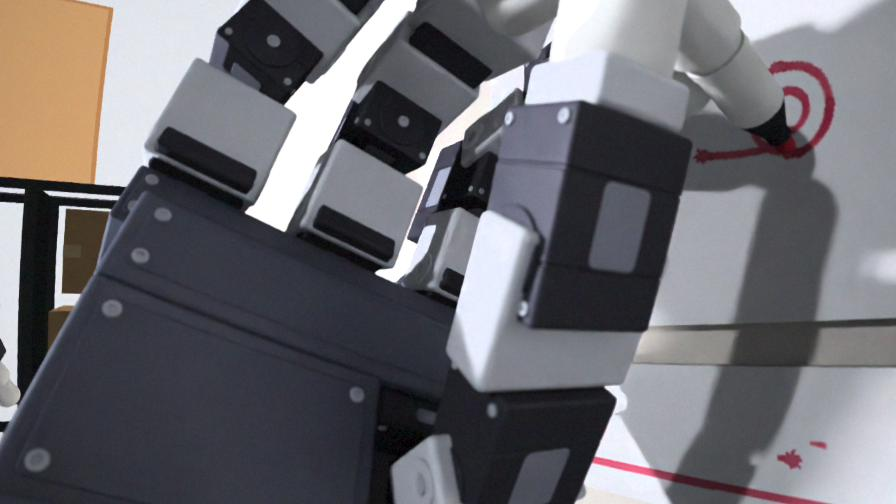

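Emit:
{"name": "move", "arguments": {
  "target": [0,0,0,0,0,0,0.65,0,-0.445,0.261,0.65,0,-0.445,0.261,0.86,0,0.576,0.696,-0.671,0.678,0.02,0.06,0.4,-0.6,-0.0261,-0.0653,-0.1367,0,0,0,0.25,0,-0.445,0.261,0.28,0,-0.445,0.261,0.29,0.2,-0.445,0.261,-0.771,0.533,-0.28,0.04,0.76,-0.9],
  "speed": 0.25,
  "cameras": ["cam_above"]
}}

Emit:
{"name": "zoom_image", "arguments": {
  "camera": "cam_above",
  "region": [385, 230, 465, 282]
}}

Scene clock: 216.67 s.
left_arm: end_effector_position=(+0.4408, +0.0988, +0.2854) hand_goal=(+0.650, +0.000, -0.444, +0.262, +0.650, +0.000, -0.444, +0.262, +0.860, +0.000, +0.576, +0.696, -0.670, +0.678, +0.020, +0.060) hand_measured=(+0.636, +0.000, -0.440, +0.262, +0.638, +0.000, -0.440, +0.262, +0.844, +0.000, +0.576, +0.696, -0.668, +0.678, +0.018, +0.062) hand_current_ma=(-57, +1, +12, -1, -49, +1, +11, +3, -69, +1, -1, +0, +4, +2, -10, +8) hand_state=(goal, goal, goal, goal, goal, goal, goal, goal, goal, goal, goal, goal, goal, goal, goal, goal) hand_current_limit=0.40 hand_speed=-0.60 end_effector_quat_wxyz=(-0.445, +0.773, -0.393, +0.225) | right_arm: end_effector_position=(+0.4090, +0.5805, +0.0738) hand_goal=(+0.250, +0.000, -0.444, +0.262, +0.280, +0.000, -0.444, +0.262, +0.290, +0.200, -0.444, +0.262, -0.770, +0.534, -0.280, +0.040) hand_measured=(+0.324, +0.002, -0.422, +0.268, +0.350, +0.002, -0.420, +0.272, +0.354, +0.198, -0.410, +0.272, -0.756, +0.522, -0.176, +0.092) hand_current_ma=(+195, +1, +30, +5, +179, +1, +32, +8, +153, -1, +54, +9, +15, -17, +432, +160) hand_state=(blocked, goal, blocked, goal, blocked, goal, blocked, goal, blocked, goal, blocked, goal, goal, goal, blocked, blocked) hand_current_limit=0.76 hand_speed=-0.90 end_effector_quat_wxyz=(-0.219, +0.800, +0.178, +0.530)
Joint positions: left_arm=[3.679 -1.268 -2.351 -0.051 1.653 -3.187] | right_arm=[0.976 -0.706 1.773 -3.837 -1.913 -4.408]
Joint torques (N m): left_arm=[-6.05 8.73 15.78 1.46 -1.14 0.15] | right_arm=[4.79 -46.96 -8.44 -0.1 0.45 -2.78]
Wrist force (N): left_arm=[2.3 -2.8 0.4] | right_arm=[-0.2 0.8 0.6]
Wrist torque (N m): left_arm=[0.14 -0.09 0.05] | right_arm=[0.28 0.21 -0.03]
Wrist force, peak (N): left_arm=[2.7 -3.1 0.6] | right_arm=[0.0 1.5 2.8]
Hand target: left_arm +0.4408, +0.0988, +0.2854; -0.445, +0.773, -0.393, +0.225 | right_arm +0.4089, +0.5804, +0.0738; -0.219, +0.800, +0.178, +0.530
Off the commanded pose: left_arm 0.000 m, 0 deg | right_arm 0.000 m, 0 deg.
move: done
Images, in order (width x height): cam_above 896x504.

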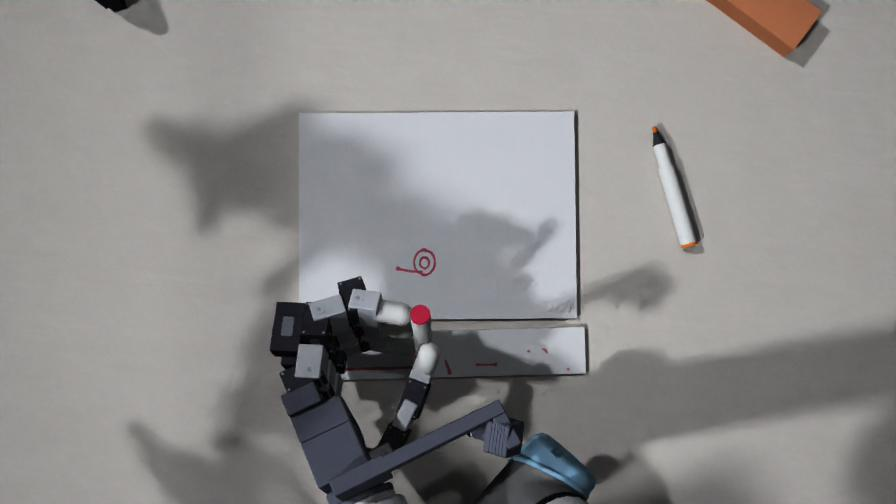

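Scaled by 6.300.

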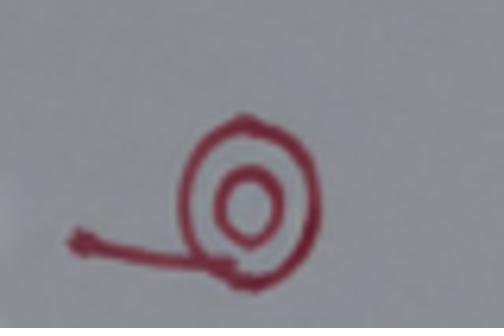

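Emit:
{"name": "move", "arguments": {
  "target": [0,0,0,0,0,0,0.65,0,-0.445,0.261,0.65,0,-0.445,0.261,0.86,0,0.576,0.696,-0.671,0.678,0.02,0.06,0.4,-0.6,0.0332,0.04851,0.1632,0,0,0,0.25,0,-0.445,0.261,0.28,0,-0.445,0.261,0.29,0.2,-0.445,0.261,-0.771,0.533,-0.28,0.04,0.76,-0.9],
  "speed": 0.2
}}

Emit:
{"name": "move", "arguments": {
  "target": [
    [0,0,0,0,0,0,0.65,0,-0.445,0.261,0.65,0,-0.445,0.261,0.86,0,0.576,0.696,-0.671,0.678,0.02,0.06,0.4,-0.6,-0.01265,0.00223,0.00467,0,0,0,0.25,0,-0.445,0.261,0.28,0,-0.445,0.261,0.29,0.2,-0.445,0.261,-0.771,0.533,-0.28,0.04,0.76,-0.9],
    [0,0,0,0,0,0,0.65,0,-0.445,0.261,0.65,0,-0.445,0.261,0.86,0,0.576,0.696,-0.671,0.678,0.02,0.06,0.4,-0.6,-0.00633,0.00977,0.01816,0,0,0,0.25,0,-0.445,0.261,0.28,0,-0.445,0.261,0.29,0.2,-0.445,0.261,-0.771,0.533,-0.28,0.04,0.76,-0.9],
    [0,0,0,0,0,0,0.65,0,-0.445,0.261,0.65,0,-0.445,0.261,0.86,0,0.576,0.696,-0.671,0.678,0.02,0.06,0.4,-0.6,-0.0035,0.01507,0.0233,0,0,0,0.25,0,-0.445,0.261,0.28,0,-0.445,0.261,0.29,0.2,-0.445,0.261,-0.771,0.533,-0.28,0.04,0.76,-0.9],
    [0,0,0,0,0,0,0.65,0,-0.445,0.261,0.65,0,-0.445,0.261,0.86,0,0.576,0.696,-0.671,0.678,0.02,0.06,0.4,-0.6,-0.00099,0.02303,0.02629,0,0,0,0.25,0,-0.445,0.261,0.28,0,-0.445,0.261,0.29,0.2,-0.445,0.261,-0.771,0.533,-0.28,0.04,0.76,-0.9],
    [0,0,0,0,0,0,0.65,0,-0.445,0.261,0.65,0,-0.445,0.261,0.86,0,0.576,0.696,-0.671,0.678,0.02,0.06,0.4,-0.6,0.0004,0.0298,0.02685,0,0,0,0.25,0,-0.445,0.261,0.28,0,-0.445,0.261,0.29,0.2,-0.445,0.261,-0.771,0.533,-0.28,0.04,0.76,-0.9],
    [0,0,0,0,0,0,0.65,0,-0.445,0.261,0.65,0,-0.445,0.261,0.86,0,0.576,0.696,-0.671,0.678,0.02,0.06,0.4,-0.6,0.00086,0.0363,0.02495,0,0,0,0.25,0,-0.445,0.261,0.28,0,-0.445,0.261,0.29,0.2,-0.445,0.261,-0.771,0.533,-0.28,0.04,0.76,-0.9],
    [0,0,0,0,0,0,0.65,0,-0.445,0.261,0.65,0,-0.445,0.261,0.86,0,0.576,0.696,-0.671,0.678,0.02,0.06,0.4,-0.6,0.00051,0.04345,0.02061,0,0,0,0.25,0,-0.445,0.261,0.28,0,-0.445,0.261,0.29,0.2,-0.445,0.261,-0.771,0.533,-0.28,0.04,0.76,-0.9],
    [0,0,0,0,0,0,0.65,0,-0.445,0.261,0.65,0,-0.445,0.261,0.86,0,0.576,0.696,-0.671,0.678,0.02,0.06,0.4,-0.6,-0.0011,0.04849,0.01386,0,0,0,0.25,0,-0.445,0.261,0.28,0,-0.445,0.261,0.29,0.2,-0.445,0.261,-0.771,0.533,-0.28,0.04,0.76,-0.9],
    [0,0,0,0,0,0,0.65,0,-0.445,0.261,0.65,0,-0.445,0.261,0.86,0,0.576,0.696,-0.671,0.678,0.02,0.06,0.4,-0.6,-0.00492,0.05114,0.00225,0,0,0,0.25,0,-0.445,0.261,0.28,0,-0.445,0.261,0.29,0.2,-0.445,0.261,-0.771,0.533,-0.28,0.04,0.76,-0.9],
    [0,0,0,0,0,0,0.65,0,-0.445,0.261,0.65,0,-0.445,0.261,0.86,0,0.576,0.696,-0.671,0.678,0.02,0.06,0.4,-0.6,-0.00967,0.0498,-0.00997,0,0,0,0.25,0,-0.445,0.261,0.28,0,-0.445,0.261,0.29,0.2,-0.445,0.261,-0.771,0.533,-0.28,0.04,0.76,-0.9],
    [0,0,0,0,0,0,0.65,0,-0.445,0.261,0.65,0,-0.445,0.261,0.86,0,0.576,0.696,-0.671,0.678,0.02,0.06,0.4,-0.6,-0.01346,0.04609,-0.01847,0,0,0,0.25,0,-0.445,0.261,0.28,0,-0.445,0.261,0.29,0.2,-0.445,0.261,-0.771,0.533,-0.28,0.04,0.76,-0.9],
    [0,0,0,0,0,0,0.65,0,-0.445,0.261,0.65,0,-0.445,0.261,0.86,0,0.576,0.696,-0.671,0.678,0.02,0.06,0.4,-0.6,-0.01598,0.04075,-0.02273,0,0,0,0.25,0,-0.445,0.261,0.28,0,-0.445,0.261,0.29,0.2,-0.445,0.261,-0.771,0.533,-0.28,0.04,0.76,-0.9],
    [0,0,0,0,0,0,0.65,0,-0.445,0.261,0.65,0,-0.445,0.261,0.86,0,0.576,0.696,-0.671,0.678,0.02,0.06,0.4,-0.6,-0.0177,0.03364,-0.02398,0,0,0,0.25,0,-0.445,0.261,0.28,0,-0.445,0.261,0.29,0.2,-0.445,0.261,-0.771,0.533,-0.28,0.04,0.76,-0.9],
    [0,0,0,0,0,0,0.65,0,-0.445,0.261,0.65,0,-0.445,0.261,0.86,0,0.576,0.696,-0.671,0.678,0.02,0.06,0.4,-0.6,-0.01846,0.02606,-0.02242,0,0,0,0.25,0,-0.445,0.261,0.28,0,-0.445,0.261,0.29,0.2,-0.445,0.261,-0.771,0.533,-0.28,0.04,0.76,-0.9]
  ],
  "speed": [0.04,0.04,0.04,0.04,0.04,0.04,0.04,0.04,0.04,0.04,0.04,0.04,0.04,0.04],
  "blend": [0,0.002,0.002,0.002,0.002,0.002,0.002,0.002,0.002,0.002,0.002,0.002,0.002,0]
}}

Emit:
{"name": "move", "arguments": {
  "target": [
    [0,0,0,0,0,0,0.65,0,-0.445,0.261,0.65,0,-0.445,0.261,0.86,0,0.576,0.696,-0.671,0.678,0.02,0.06,0.4,-0.6,0.01234,-0.00218,-0.00456,0,0,0,0.25,0,-0.445,0.261,0.28,0,-0.445,0.261,0.29,0.2,-0.445,0.261,-0.771,0.533,-0.28,0.04,0.76,-0.9],
    [0,0,0,0,0,0,0.65,0,-0.445,0.261,0.65,0,-0.445,0.261,0.86,0,0.576,0.696,-0.671,0.678,0.02,0.06,0.4,-0.6,0.01783,-0.02635,0.02184,0,0,0,0.25,0,-0.445,0.261,0.28,0,-0.445,0.261,0.29,0.2,-0.445,0.261,-0.771,0.533,-0.28,0.04,0.76,-0.9]
  ],
  "speed": 0.1,
  "blend": [0.002,0],
  "cameras": ["cam_right_wrist"]
}}

Emit:
{"name": "move", "arguments": {
  "target": [
    [0,0,0,0,0,0,0.65,0,-0.445,0.261,0.65,0,-0.445,0.261,0.86,0,0.576,0.696,-0.671,0.678,0.02,0.06,0.4,-0.6,-0.01234,0.00218,0.00456,0,0,0,0.25,0,-0.445,0.261,0.28,0,-0.445,0.261,0.29,0.2,-0.445,0.261,-0.771,0.533,-0.28,0.04,0.76,-0.9],
    [0,0,0,0,0,0,0.65,0,-0.445,0.261,0.65,0,-0.445,0.261,0.86,0,0.576,0.696,-0.671,0.678,0.02,0.06,0.4,-0.6,-0.01214,-0.00663,0.0093,0,0,0,0.25,0,-0.445,0.261,0.28,0,-0.445,0.261,0.29,0.2,-0.445,0.261,-0.771,0.533,-0.28,0.04,0.76,-0.9],
    [0,0,0,0,0,0,0.65,0,-0.445,0.261,0.65,0,-0.445,0.261,0.86,0,0.576,0.696,-0.671,0.678,0.02,0.06,0.4,-0.6,-0.01133,-0.01102,0.01359,0,0,0,0.25,0,-0.445,0.261,0.28,0,-0.445,0.261,0.29,0.2,-0.445,0.261,-0.771,0.533,-0.28,0.04,0.76,-0.9],
    [0,0,0,0,0,0,0.65,0,-0.445,0.261,0.65,0,-0.445,0.261,0.86,0,0.576,0.696,-0.671,0.678,0.02,0.06,0.4,-0.6,-0.00943,-0.01198,0.01921,0,0,0,0.25,0,-0.445,0.261,0.28,0,-0.445,0.261,0.29,0.2,-0.445,0.261,-0.771,0.533,-0.28,0.04,0.76,-0.9],
    [0,0,0,0,0,0,0.65,0,-0.445,0.261,0.65,0,-0.445,0.261,0.86,0,0.576,0.696,-0.671,0.678,0.02,0.06,0.4,-0.6,-0.00311,-0.00594,0.03342,0,0,0,0.25,0,-0.445,0.261,0.28,0,-0.445,0.261,0.29,0.2,-0.445,0.261,-0.771,0.533,-0.28,0.04,0.76,-0.9],
    [0,0,0,0,0,0,0.65,0,-0.445,0.261,0.65,0,-0.445,0.261,0.86,0,0.576,0.696,-0.671,0.678,0.02,0.06,0.4,-0.6,0.00227,0.00134,0.04447,0,0,0,0.25,0,-0.445,0.261,0.28,0,-0.445,0.261,0.29,0.2,-0.445,0.261,-0.771,0.533,-0.28,0.04,0.76,-0.9],
    [0,0,0,0,0,0,0.65,0,-0.445,0.261,0.65,0,-0.445,0.261,0.86,0,0.576,0.696,-0.671,0.678,0.02,0.06,0.4,-0.6,0.00541,0.00922,0.04921,0,0,0,0.25,0,-0.445,0.261,0.28,0,-0.445,0.261,0.29,0.2,-0.445,0.261,-0.771,0.533,-0.28,0.04,0.76,-0.9],
    [0,0,0,0,0,0,0.65,0,-0.445,0.261,0.65,0,-0.445,0.261,0.86,0,0.576,0.696,-0.671,0.678,0.02,0.06,0.4,-0.6,0.01184,0.02762,0.05834,0,0,0,0.25,0,-0.445,0.261,0.28,0,-0.445,0.261,0.29,0.2,-0.445,0.261,-0.771,0.533,-0.28,0.04,0.76,-0.9],
    [0,0,0,0,0,0,0.65,0,-0.445,0.261,0.65,0,-0.445,0.261,0.86,0,0.576,0.696,-0.671,0.678,0.02,0.06,0.4,-0.6,0.01835,0.04749,0.0667,0,0,0,0.25,0,-0.445,0.261,0.28,0,-0.445,0.261,0.29,0.2,-0.445,0.261,-0.771,0.533,-0.28,0.04,0.76,-0.9],
    [0,0,0,0,0,0,0.65,0,-0.445,0.261,0.65,0,-0.445,0.261,0.86,0,0.576,0.696,-0.671,0.678,0.02,0.06,0.4,-0.6,0.02273,0.06198,0.07165,0,0,0,0.25,0,-0.445,0.261,0.28,0,-0.445,0.261,0.29,0.2,-0.445,0.261,-0.771,0.533,-0.28,0.04,0.76,-0.9],
    [0,0,0,0,0,0,0.65,0,-0.445,0.261,0.65,0,-0.445,0.261,0.86,0,0.576,0.696,-0.671,0.678,0.02,0.06,0.4,-0.6,0.02491,0.07258,0.07249,0,0,0,0.25,0,-0.445,0.261,0.28,0,-0.445,0.261,0.29,0.2,-0.445,0.261,-0.771,0.533,-0.28,0.04,0.76,-0.9]
  ],
  "speed": [0.03,0.04,0.04,0.04,0.04,0.04,0.04,0.04,0.04,0.04,0.04],
  "blend": [0,0.002,0.002,0.002,0.002,0.002,0.002,0.002,0.002,0.002,0]
}}

Emit:
{"name": "move", "arguments": {
  "target": [0,0,0,0,0,0,0.65,0,-0.445,0.261,0.65,0,-0.445,0.261,0.86,0,0.576,0.696,-0.671,0.678,0.02,0.06,0.4,-0.6,0.01234,-0.00218,-0.00456,0,0,0,0.25,0,-0.445,0.261,0.28,0,-0.445,0.261,0.29,0.2,-0.445,0.261,-0.771,0.533,-0.28,0.04,0.76,-0.9],
  "speed": 0.1,
  "cameras": ["cam_right_wrist"]
}}

Scene clock: 219.53 s.
left_arm: end_effector_position=(+0.4408, +0.0988, +0.2854) hand_goal=(+0.650, +0.000, -0.444, +0.262, +0.650, +0.000, -0.444, +0.262, +0.860, +0.000, +0.576, +0.696, -0.670, +0.678, +0.020, +0.060) hand_measured=(+0.636, +0.000, -0.440, +0.262, +0.638, +0.000, -0.440, +0.262, +0.844, +0.000, +0.576, +0.696, -0.668, +0.678, +0.018, +0.062) hand_current_ma=(-57, +1, +12, -1, -49, +1, +11, +3, -69, +1, -1, +0, +4, +2, -10, +8) hand_state=(goal, goal, goal, goal, goal, goal, goal, goal, goal, goal, goal, goal, goal, goal, goal, goal) hand_current_limit=0.40 hand_speed=-0.60 end_effector_quat_wxyz=(-0.445, +0.773, -0.393, +0.225) | right_arm: end_effector_position=(+0.5067, +0.6097, +0.0540) hand_goal=(+0.250, +0.000, -0.444, +0.262, +0.280, +0.000, -0.444, +0.262, +0.290, +0.200, -0.444, +0.262, -0.770, +0.534, -0.280, +0.040) hand_measured=(+0.324, +0.002, -0.422, +0.268, +0.350, +0.002, -0.420, +0.272, +0.354, +0.198, -0.410, +0.272, -0.756, +0.522, -0.176, +0.092) hand_current_ma=(+195, +1, +30, +5, +179, +1, +32, +8, +153, -1, +54, +9, +15, -17, +432, +160) hand_state=(blocked, goal, blocked, goal, blocked, goal, blocked, goal, blocked, goal, blocked, goal, goal, goal, blocked, blocked) hand_current_limit=0.76 hand_speed=-0.90 end_effector_quat_wxyz=(-0.219, +0.800, +0.178, +0.530)
Joint positions: left_arm=[3.679 -1.268 -2.351 -0.051 1.653 -3.187] | right_arm=[0.873 -0.578 1.534 -3.737 -1.816 -4.447]
Joint torques (N m): left_arm=[-6.24 9.74 16.2 1.51 -1.28 0.13] | right_arm=[4.68 -43.81 -23.64 -4.66 -1.33 1.89]
Wrist force (N): left_arm=[2.3 -2.9 0.9] | right_arm=[-0.3 0.5 0.6]
Wrist torque (N m): left_arm=[0.09 -0.08 0.04] | right_arm=[0.20 0.23 -0.11]
Wrist force, peak (N): left_arm=[2.3 -3.4 0.8] | right_arm=[0.0 1.5 2.4]
Hand target: left_arm +0.4408, +0.0988, +0.2854; -0.445, +0.773, -0.393, +0.225 | right_arm +0.5068, +0.6098, +0.0540; -0.219, +0.800, +0.178, +0.530
Off the commanded pose: left_arm 0.000 m, 0 deg | right_arm 0.000 m, 0 deg.
move: done

Scene clock: 222.27 s.
left_arm: end_effector_position=(+0.4408, +0.0988, +0.2854) hand_goal=(+0.650, +0.000, -0.444, +0.262, +0.650, +0.000, -0.444, +0.262, +0.860, +0.000, +0.576, +0.696, -0.670, +0.678, +0.020, +0.060) hand_measured=(+0.636, +0.000, -0.440, +0.262, +0.638, +0.000, -0.440, +0.262, +0.844, +0.000, +0.576, +0.696, -0.668, +0.678, +0.018, +0.062) hand_current_ma=(-57, +1, +12, -1, -49, +1, +11, +3, -69, +1, -1, +0, +4, +2, -10, +8) hand_state=(goal, goal, goal, goal, goal, goal, goal, goal, goal, goal, goal, goal, goal, goal, goal, goal) hand_current_limit=0.40 hand_speed=-0.60 end_effector_quat_wxyz=(-0.445, +0.773, -0.393, +0.225) | right_arm: end_effector_position=(+0.5003, +0.5889, +0.0457) hand_goal=(+0.250, +0.000, -0.444, +0.262, +0.280, +0.000, -0.444, +0.262, +0.290, +0.200, -0.444, +0.262, -0.770, +0.534, -0.280, +0.040) hand_measured=(+0.324, +0.002, -0.422, +0.268, +0.350, +0.002, -0.420, +0.272, +0.354, +0.198, -0.410, +0.272, -0.756, +0.522, -0.176, +0.092) hand_current_ma=(+189, +1, +30, +5, +177, +1, +32, +8, +153, -1, +56, +10, +15, -17, +432, +160) hand_state=(blocked, goal, blocked, goal, blocked, goal, blocked, goal, blocked, goal, blocked, goal, goal, goal, blocked, blocked) hand_current_limit=0.76 hand_speed=-0.90 end_effector_quat_wxyz=(-0.219, +0.800, +0.178, +0.530) end_effector_velocity=(+0.000, -0.001, +0.000) end_effector_angular_velocity=(+0.002, +0.001, +0.001)
Joint positions: left_arm=[3.679 -1.268 -2.351 -0.051 1.653 -3.187] | right_arm=[0.859 -0.59 1.604 -3.796 -1.803 -4.452]
Joint velocities: left_arm=[within noise] | right_arm=[-0.002 -0.002 0.005 -0.004 0.004 0.001]
Joint torques (N m): left_arm=[-6.03 8.95 15.84 1.42 -1.12 0.27] | right_arm=[-9.34 -52.07 -6.74 -5.5 2.2 -1.36]
Wrist force (N): left_arm=[2.1 -3.1 0.4] | right_arm=[0.8 0.3 0.7]
Wrist torque (N m): left_arm=[0.10 -0.07 0.05] | right_arm=[0.23 0.16 -0.12]
Wrist force, peak (N): left_arm=[2.5 -3.4 0.5] | right_arm=[1.8 0.4 1.0]
Hand target: left_arm +0.4408, +0.0988, +0.2854; -0.445, +0.773, -0.393, +0.225 | right_arm +0.5003, +0.5888, +0.0458; -0.219, +0.800, +0.178, +0.530
Off the commanded pose: left_arm 0.000 m, 0 deg | right_arm 0.000 m, 0 deg.
move: done

Scene clock: 223.13 s.
left_arm: end_effector_position=(+0.4408, +0.0988, +0.2854) hand_goal=(+0.650, +0.000, -0.444, +0.262, +0.650, +0.000, -0.444, +0.262, +0.860, +0.000, +0.576, +0.696, -0.670, +0.678, +0.020, +0.060) hand_measured=(+0.636, +0.000, -0.440, +0.262, +0.638, +0.000, -0.440, +0.262, +0.844, +0.000, +0.576, +0.696, -0.668, +0.678, +0.018, +0.062) hand_current_ma=(-57, +1, +12, -1, -49, +1, +11, +3, -69, +1, -1, +0, +4, +2, -10, +8) hand_state=(goal, goal, goal, goal, goal, goal, goal, goal, goal, goal, goal, goal, goal, goal, goal, goal) hand_current_limit=0.40 hand_speed=-0.60 end_effector_quat_wxyz=(-0.445, +0.773, -0.393, +0.225) | right_arm: end_effector_position=(+0.5062, +0.6098, +0.0537) hand_goal=(+0.250, +0.000, -0.444, +0.262, +0.280, +0.000, -0.444, +0.262, +0.290, +0.200, -0.444, +0.262, -0.770, +0.534, -0.280, +0.040) hand_measured=(+0.324, +0.002, -0.422, +0.268, +0.350, +0.002, -0.420, +0.272, +0.354, +0.198, -0.410, +0.272, -0.756, +0.522, -0.176, +0.092) hand_current_ma=(+189, +1, +30, +5, +177, +1, +32, +8, +153, -1, +56, +10, +15, -17, +432, +160) hand_state=(blocked, goal, blocked, goal, blocked, goal, blocked, goal, blocked, goal, blocked, goal, goal, goal, blocked, blocked) hand_current_limit=0.76 hand_speed=-0.90 end_effector_quat_wxyz=(-0.219, +0.800, +0.178, +0.530)
Joint positions: left_arm=[3.679 -1.268 -2.351 -0.051 1.653 -3.187] | right_arm=[0.873 -0.578 1.535 -3.737 -1.817 -4.447]
Joint torques (N m): left_arm=[-5.96 8.81 15.34 1.7 -1.14 0.03] | right_arm=[-8.87 -52.57 -14.81 -5.18 1.71 -1.47]
Wrist force (N): left_arm=[2.3 -3.0 0.7] | right_arm=[0.0 0.4 0.6]
Wrist torque (N m): left_arm=[0.09 -0.08 0.06] | right_arm=[0.18 0.19 -0.14]
Wrist force, peak (N): left_arm=[2.2 -3.2 0.6] | right_arm=[-0.4 0.5 1.3]
Hand target: left_arm +0.4408, +0.0988, +0.2854; -0.445, +0.773, -0.393, +0.225 | right_arm +0.5063, +0.6097, +0.0538; -0.219, +0.800, +0.178, +0.530
Off the commanded pose: left_arm 0.000 m, 0 deg | right_arm 0.000 m, 0 deg.
move: done
Images, in order (width x height): cam_right_wrist 896x504.

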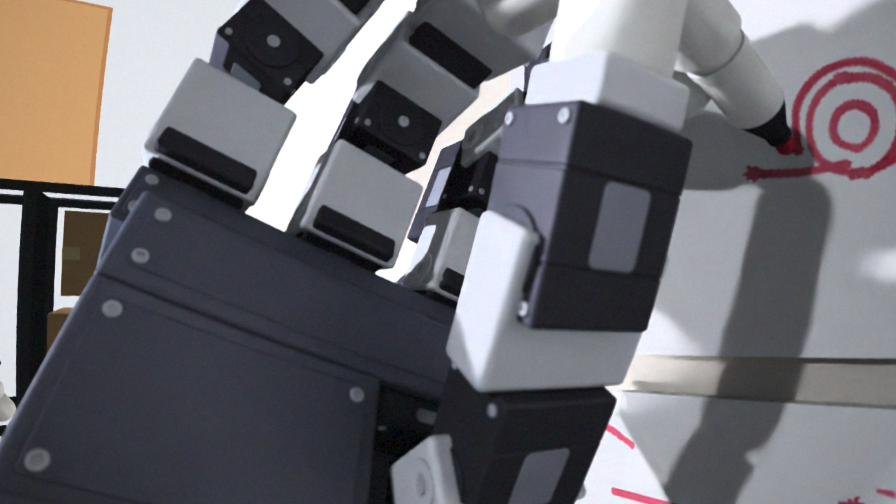

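Scene clock: 226.00 s.
left_arm: end_effector_position=(+0.4408, +0.0988, +0.2854) hand_goal=(+0.650, +0.000, -0.444, +0.262, +0.650, +0.000, -0.444, +0.262, +0.860, +0.000, +0.576, +0.696, -0.670, +0.678, +0.020, +0.060) hand_measured=(+0.636, +0.000, -0.440, +0.262, +0.638, +0.000, -0.440, +0.262, +0.844, +0.000, +0.576, +0.696, -0.668, +0.678, +0.018, +0.062) hand_current_ma=(-57, +1, +12, -1, -49, +1, +11, +3, -69, +1, -1, +0, +4, +2, -10, +8) hand_state=(goal, goal, goal, goal, goal, goal, goal, goal, goal, goal, goal, goal, goal, goal, goal, goal) hand_current_limit=0.40 hand_speed=-0.60 end_effector_quat_wxyz=(-0.445, +0.773, -0.393, +0.225) | right_arm: end_effector_position=(+0.5679, +0.5972, +0.0457) hand_goal=(+0.250, +0.000, -0.444, +0.262, +0.280, +0.000, -0.444, +0.262, +0.290, +0.200, -0.444, +0.262, -0.770, +0.534, -0.280, +0.040) hand_measured=(+0.322, +0.002, -0.422, +0.268, +0.350, +0.002, -0.420, +0.272, +0.354, +0.198, -0.408, +0.274, -0.756, +0.522, -0.176, +0.092) hand_current_ma=(+182, +1, +30, +5, +176, +1, +32, +8, +153, -1, +60, +11, +14, -18, +432, +161) hand_state=(blocked, goal, blocked, goal, blocked, goal, blocked, goal, blocked, goal, blocked, goal, goal, goal, blocked, blocked) hand_current_limit=0.76 hand_speed=-0.90 end_effector_quat_wxyz=(-0.219, +0.800, +0.178, +0.530) end_effector_velocity=(-0.001, +0.002, +0.001) end_effector_angular_velocity=(-0.002, -0.003, -0.001)
Joint positions: left_arm=[3.679 -1.268 -2.351 -0.051 1.653 -3.187] | right_arm=[0.787 -0.532 1.454 -3.708 -1.736 -4.478]
Joint velocities: left_arm=[within noise] | right_arm=[0.004 0.001 -0.003 0.001 -0.005 -0.002]
Joint torques (N m): left_arm=[-5.58 8.28 15.54 1.39 -1.07 0.19] | right_arm=[10.13 -44.22 -25.81 -1.45 -2.06 0.1]
Wrist force (N): left_arm=[2.2 -3.0 0.7] | right_arm=[0.6 0.0 0.6]
Wrist torque (N m): left_arm=[0.09 -0.08 0.05] | right_arm=[0.13 0.20 -0.09]
Wrist force, peak (N): left_arm=[2.3 -3.5 0.4] | right_arm=[0.4 1.4 0.4]
Hand target: left_arm +0.4408, +0.0988, +0.2854; -0.445, +0.773, -0.393, +0.225 | right_arm +0.5678, +0.5973, +0.0456; -0.219, +0.800, +0.178, +0.530
Off the commanded pose: left_arm 0.000 m, 0 deg | right_arm 0.000 m, 0 deg.
move: done; blend cut to 0.0019 m at target 2, 0.0018 m at target 3, 0.0018 m at target 4

Scene clock: 226.70 s.
left_arm: end_effector_position=(+0.4408, +0.0988, +0.2854) hand_goal=(+0.650, +0.000, -0.444, +0.262, +0.650, +0.000, -0.444, +0.262, +0.860, +0.000, +0.576, +0.696, -0.670, +0.678, +0.020, +0.060) hand_measured=(+0.636, +0.000, -0.440, +0.262, +0.638, +0.000, -0.440, +0.262, +0.844, +0.000, +0.576, +0.696, -0.668, +0.678, +0.018, +0.062) hand_current_ma=(-57, +1, +12, -1, -49, +1, +11, +3, -69, +1, -1, +0, +4, +2, -10, +8) hand_state=(goal, goal, goal, goal, goal, goal, goal, goal, goal, goal, goal, goal, goal, goal, goal, goal) hand_current_limit=0.40 hand_speed=-0.60 end_effector_quat_wxyz=(-0.445, +0.773, -0.393, +0.225) | right_arm: end_effector_position=(+0.5678, +0.5974, +0.0537) hand_goal=(+0.250, +0.000, -0.444, +0.262, +0.280, +0.000, -0.444, +0.262, +0.290, +0.200, -0.444, +0.262, -0.770, +0.534, -0.280, +0.040) hand_measured=(+0.322, +0.002, -0.422, +0.268, +0.350, +0.002, -0.420, +0.272, +0.354, +0.198, -0.408, +0.274, -0.756, +0.522, -0.176, +0.092) hand_current_ma=(+182, +1, +30, +5, +175, +1, +32, +8, +153, -1, +60, +11, +14, -18, +432, +161) hand_state=(blocked, goal, blocked, goal, blocked, goal, blocked, goal, blocked, goal, blocked, goal, goal, goal, blocked, blocked) hand_current_limit=0.76 hand_speed=-0.90 end_effector_quat_wxyz=(-0.219, +0.800, +0.178, +0.530)
Joint positions: left_arm=[3.679 -1.268 -2.351 -0.051 1.653 -3.187] | right_arm=[0.788 -0.547 1.458 -3.697 -1.736 -4.478]
Joint torques (N m): left_arm=[-5.86 8.22 14.5 1.52 -1.23 0.16] | right_arm=[10.86 -41.24 -12.73 -2.8 -2.35 1.94]
Wrist force (N): left_arm=[2.4 -3.0 0.7] | right_arm=[0.0 0.3 0.9]
Wrist torque (N m): left_arm=[0.09 -0.11 0.06] | right_arm=[0.16 0.21 -0.09]
Wrist force, peak (N): left_arm=[2.5 -3.3 0.4] | right_arm=[-0.3 0.4 1.5]
Hand target: left_arm +0.4408, +0.0988, +0.2854; -0.445, +0.773, -0.393, +0.225 | right_arm +0.5678, +0.5974, +0.0536; -0.219, +0.800, +0.178, +0.530
Off the commanded pose: left_arm 0.000 m, 0 deg | right_arm 0.000 m, 0 deg.
move: done
Images, in order (width x height): cam_right_wrist 896x504.

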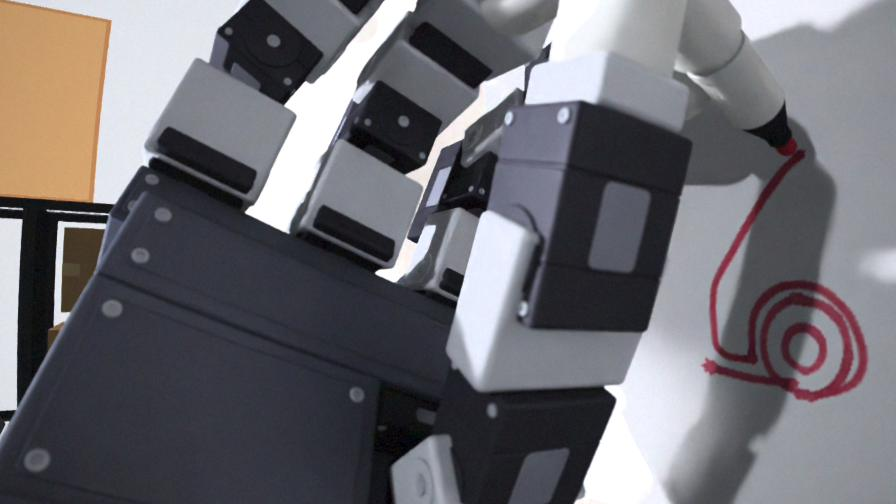

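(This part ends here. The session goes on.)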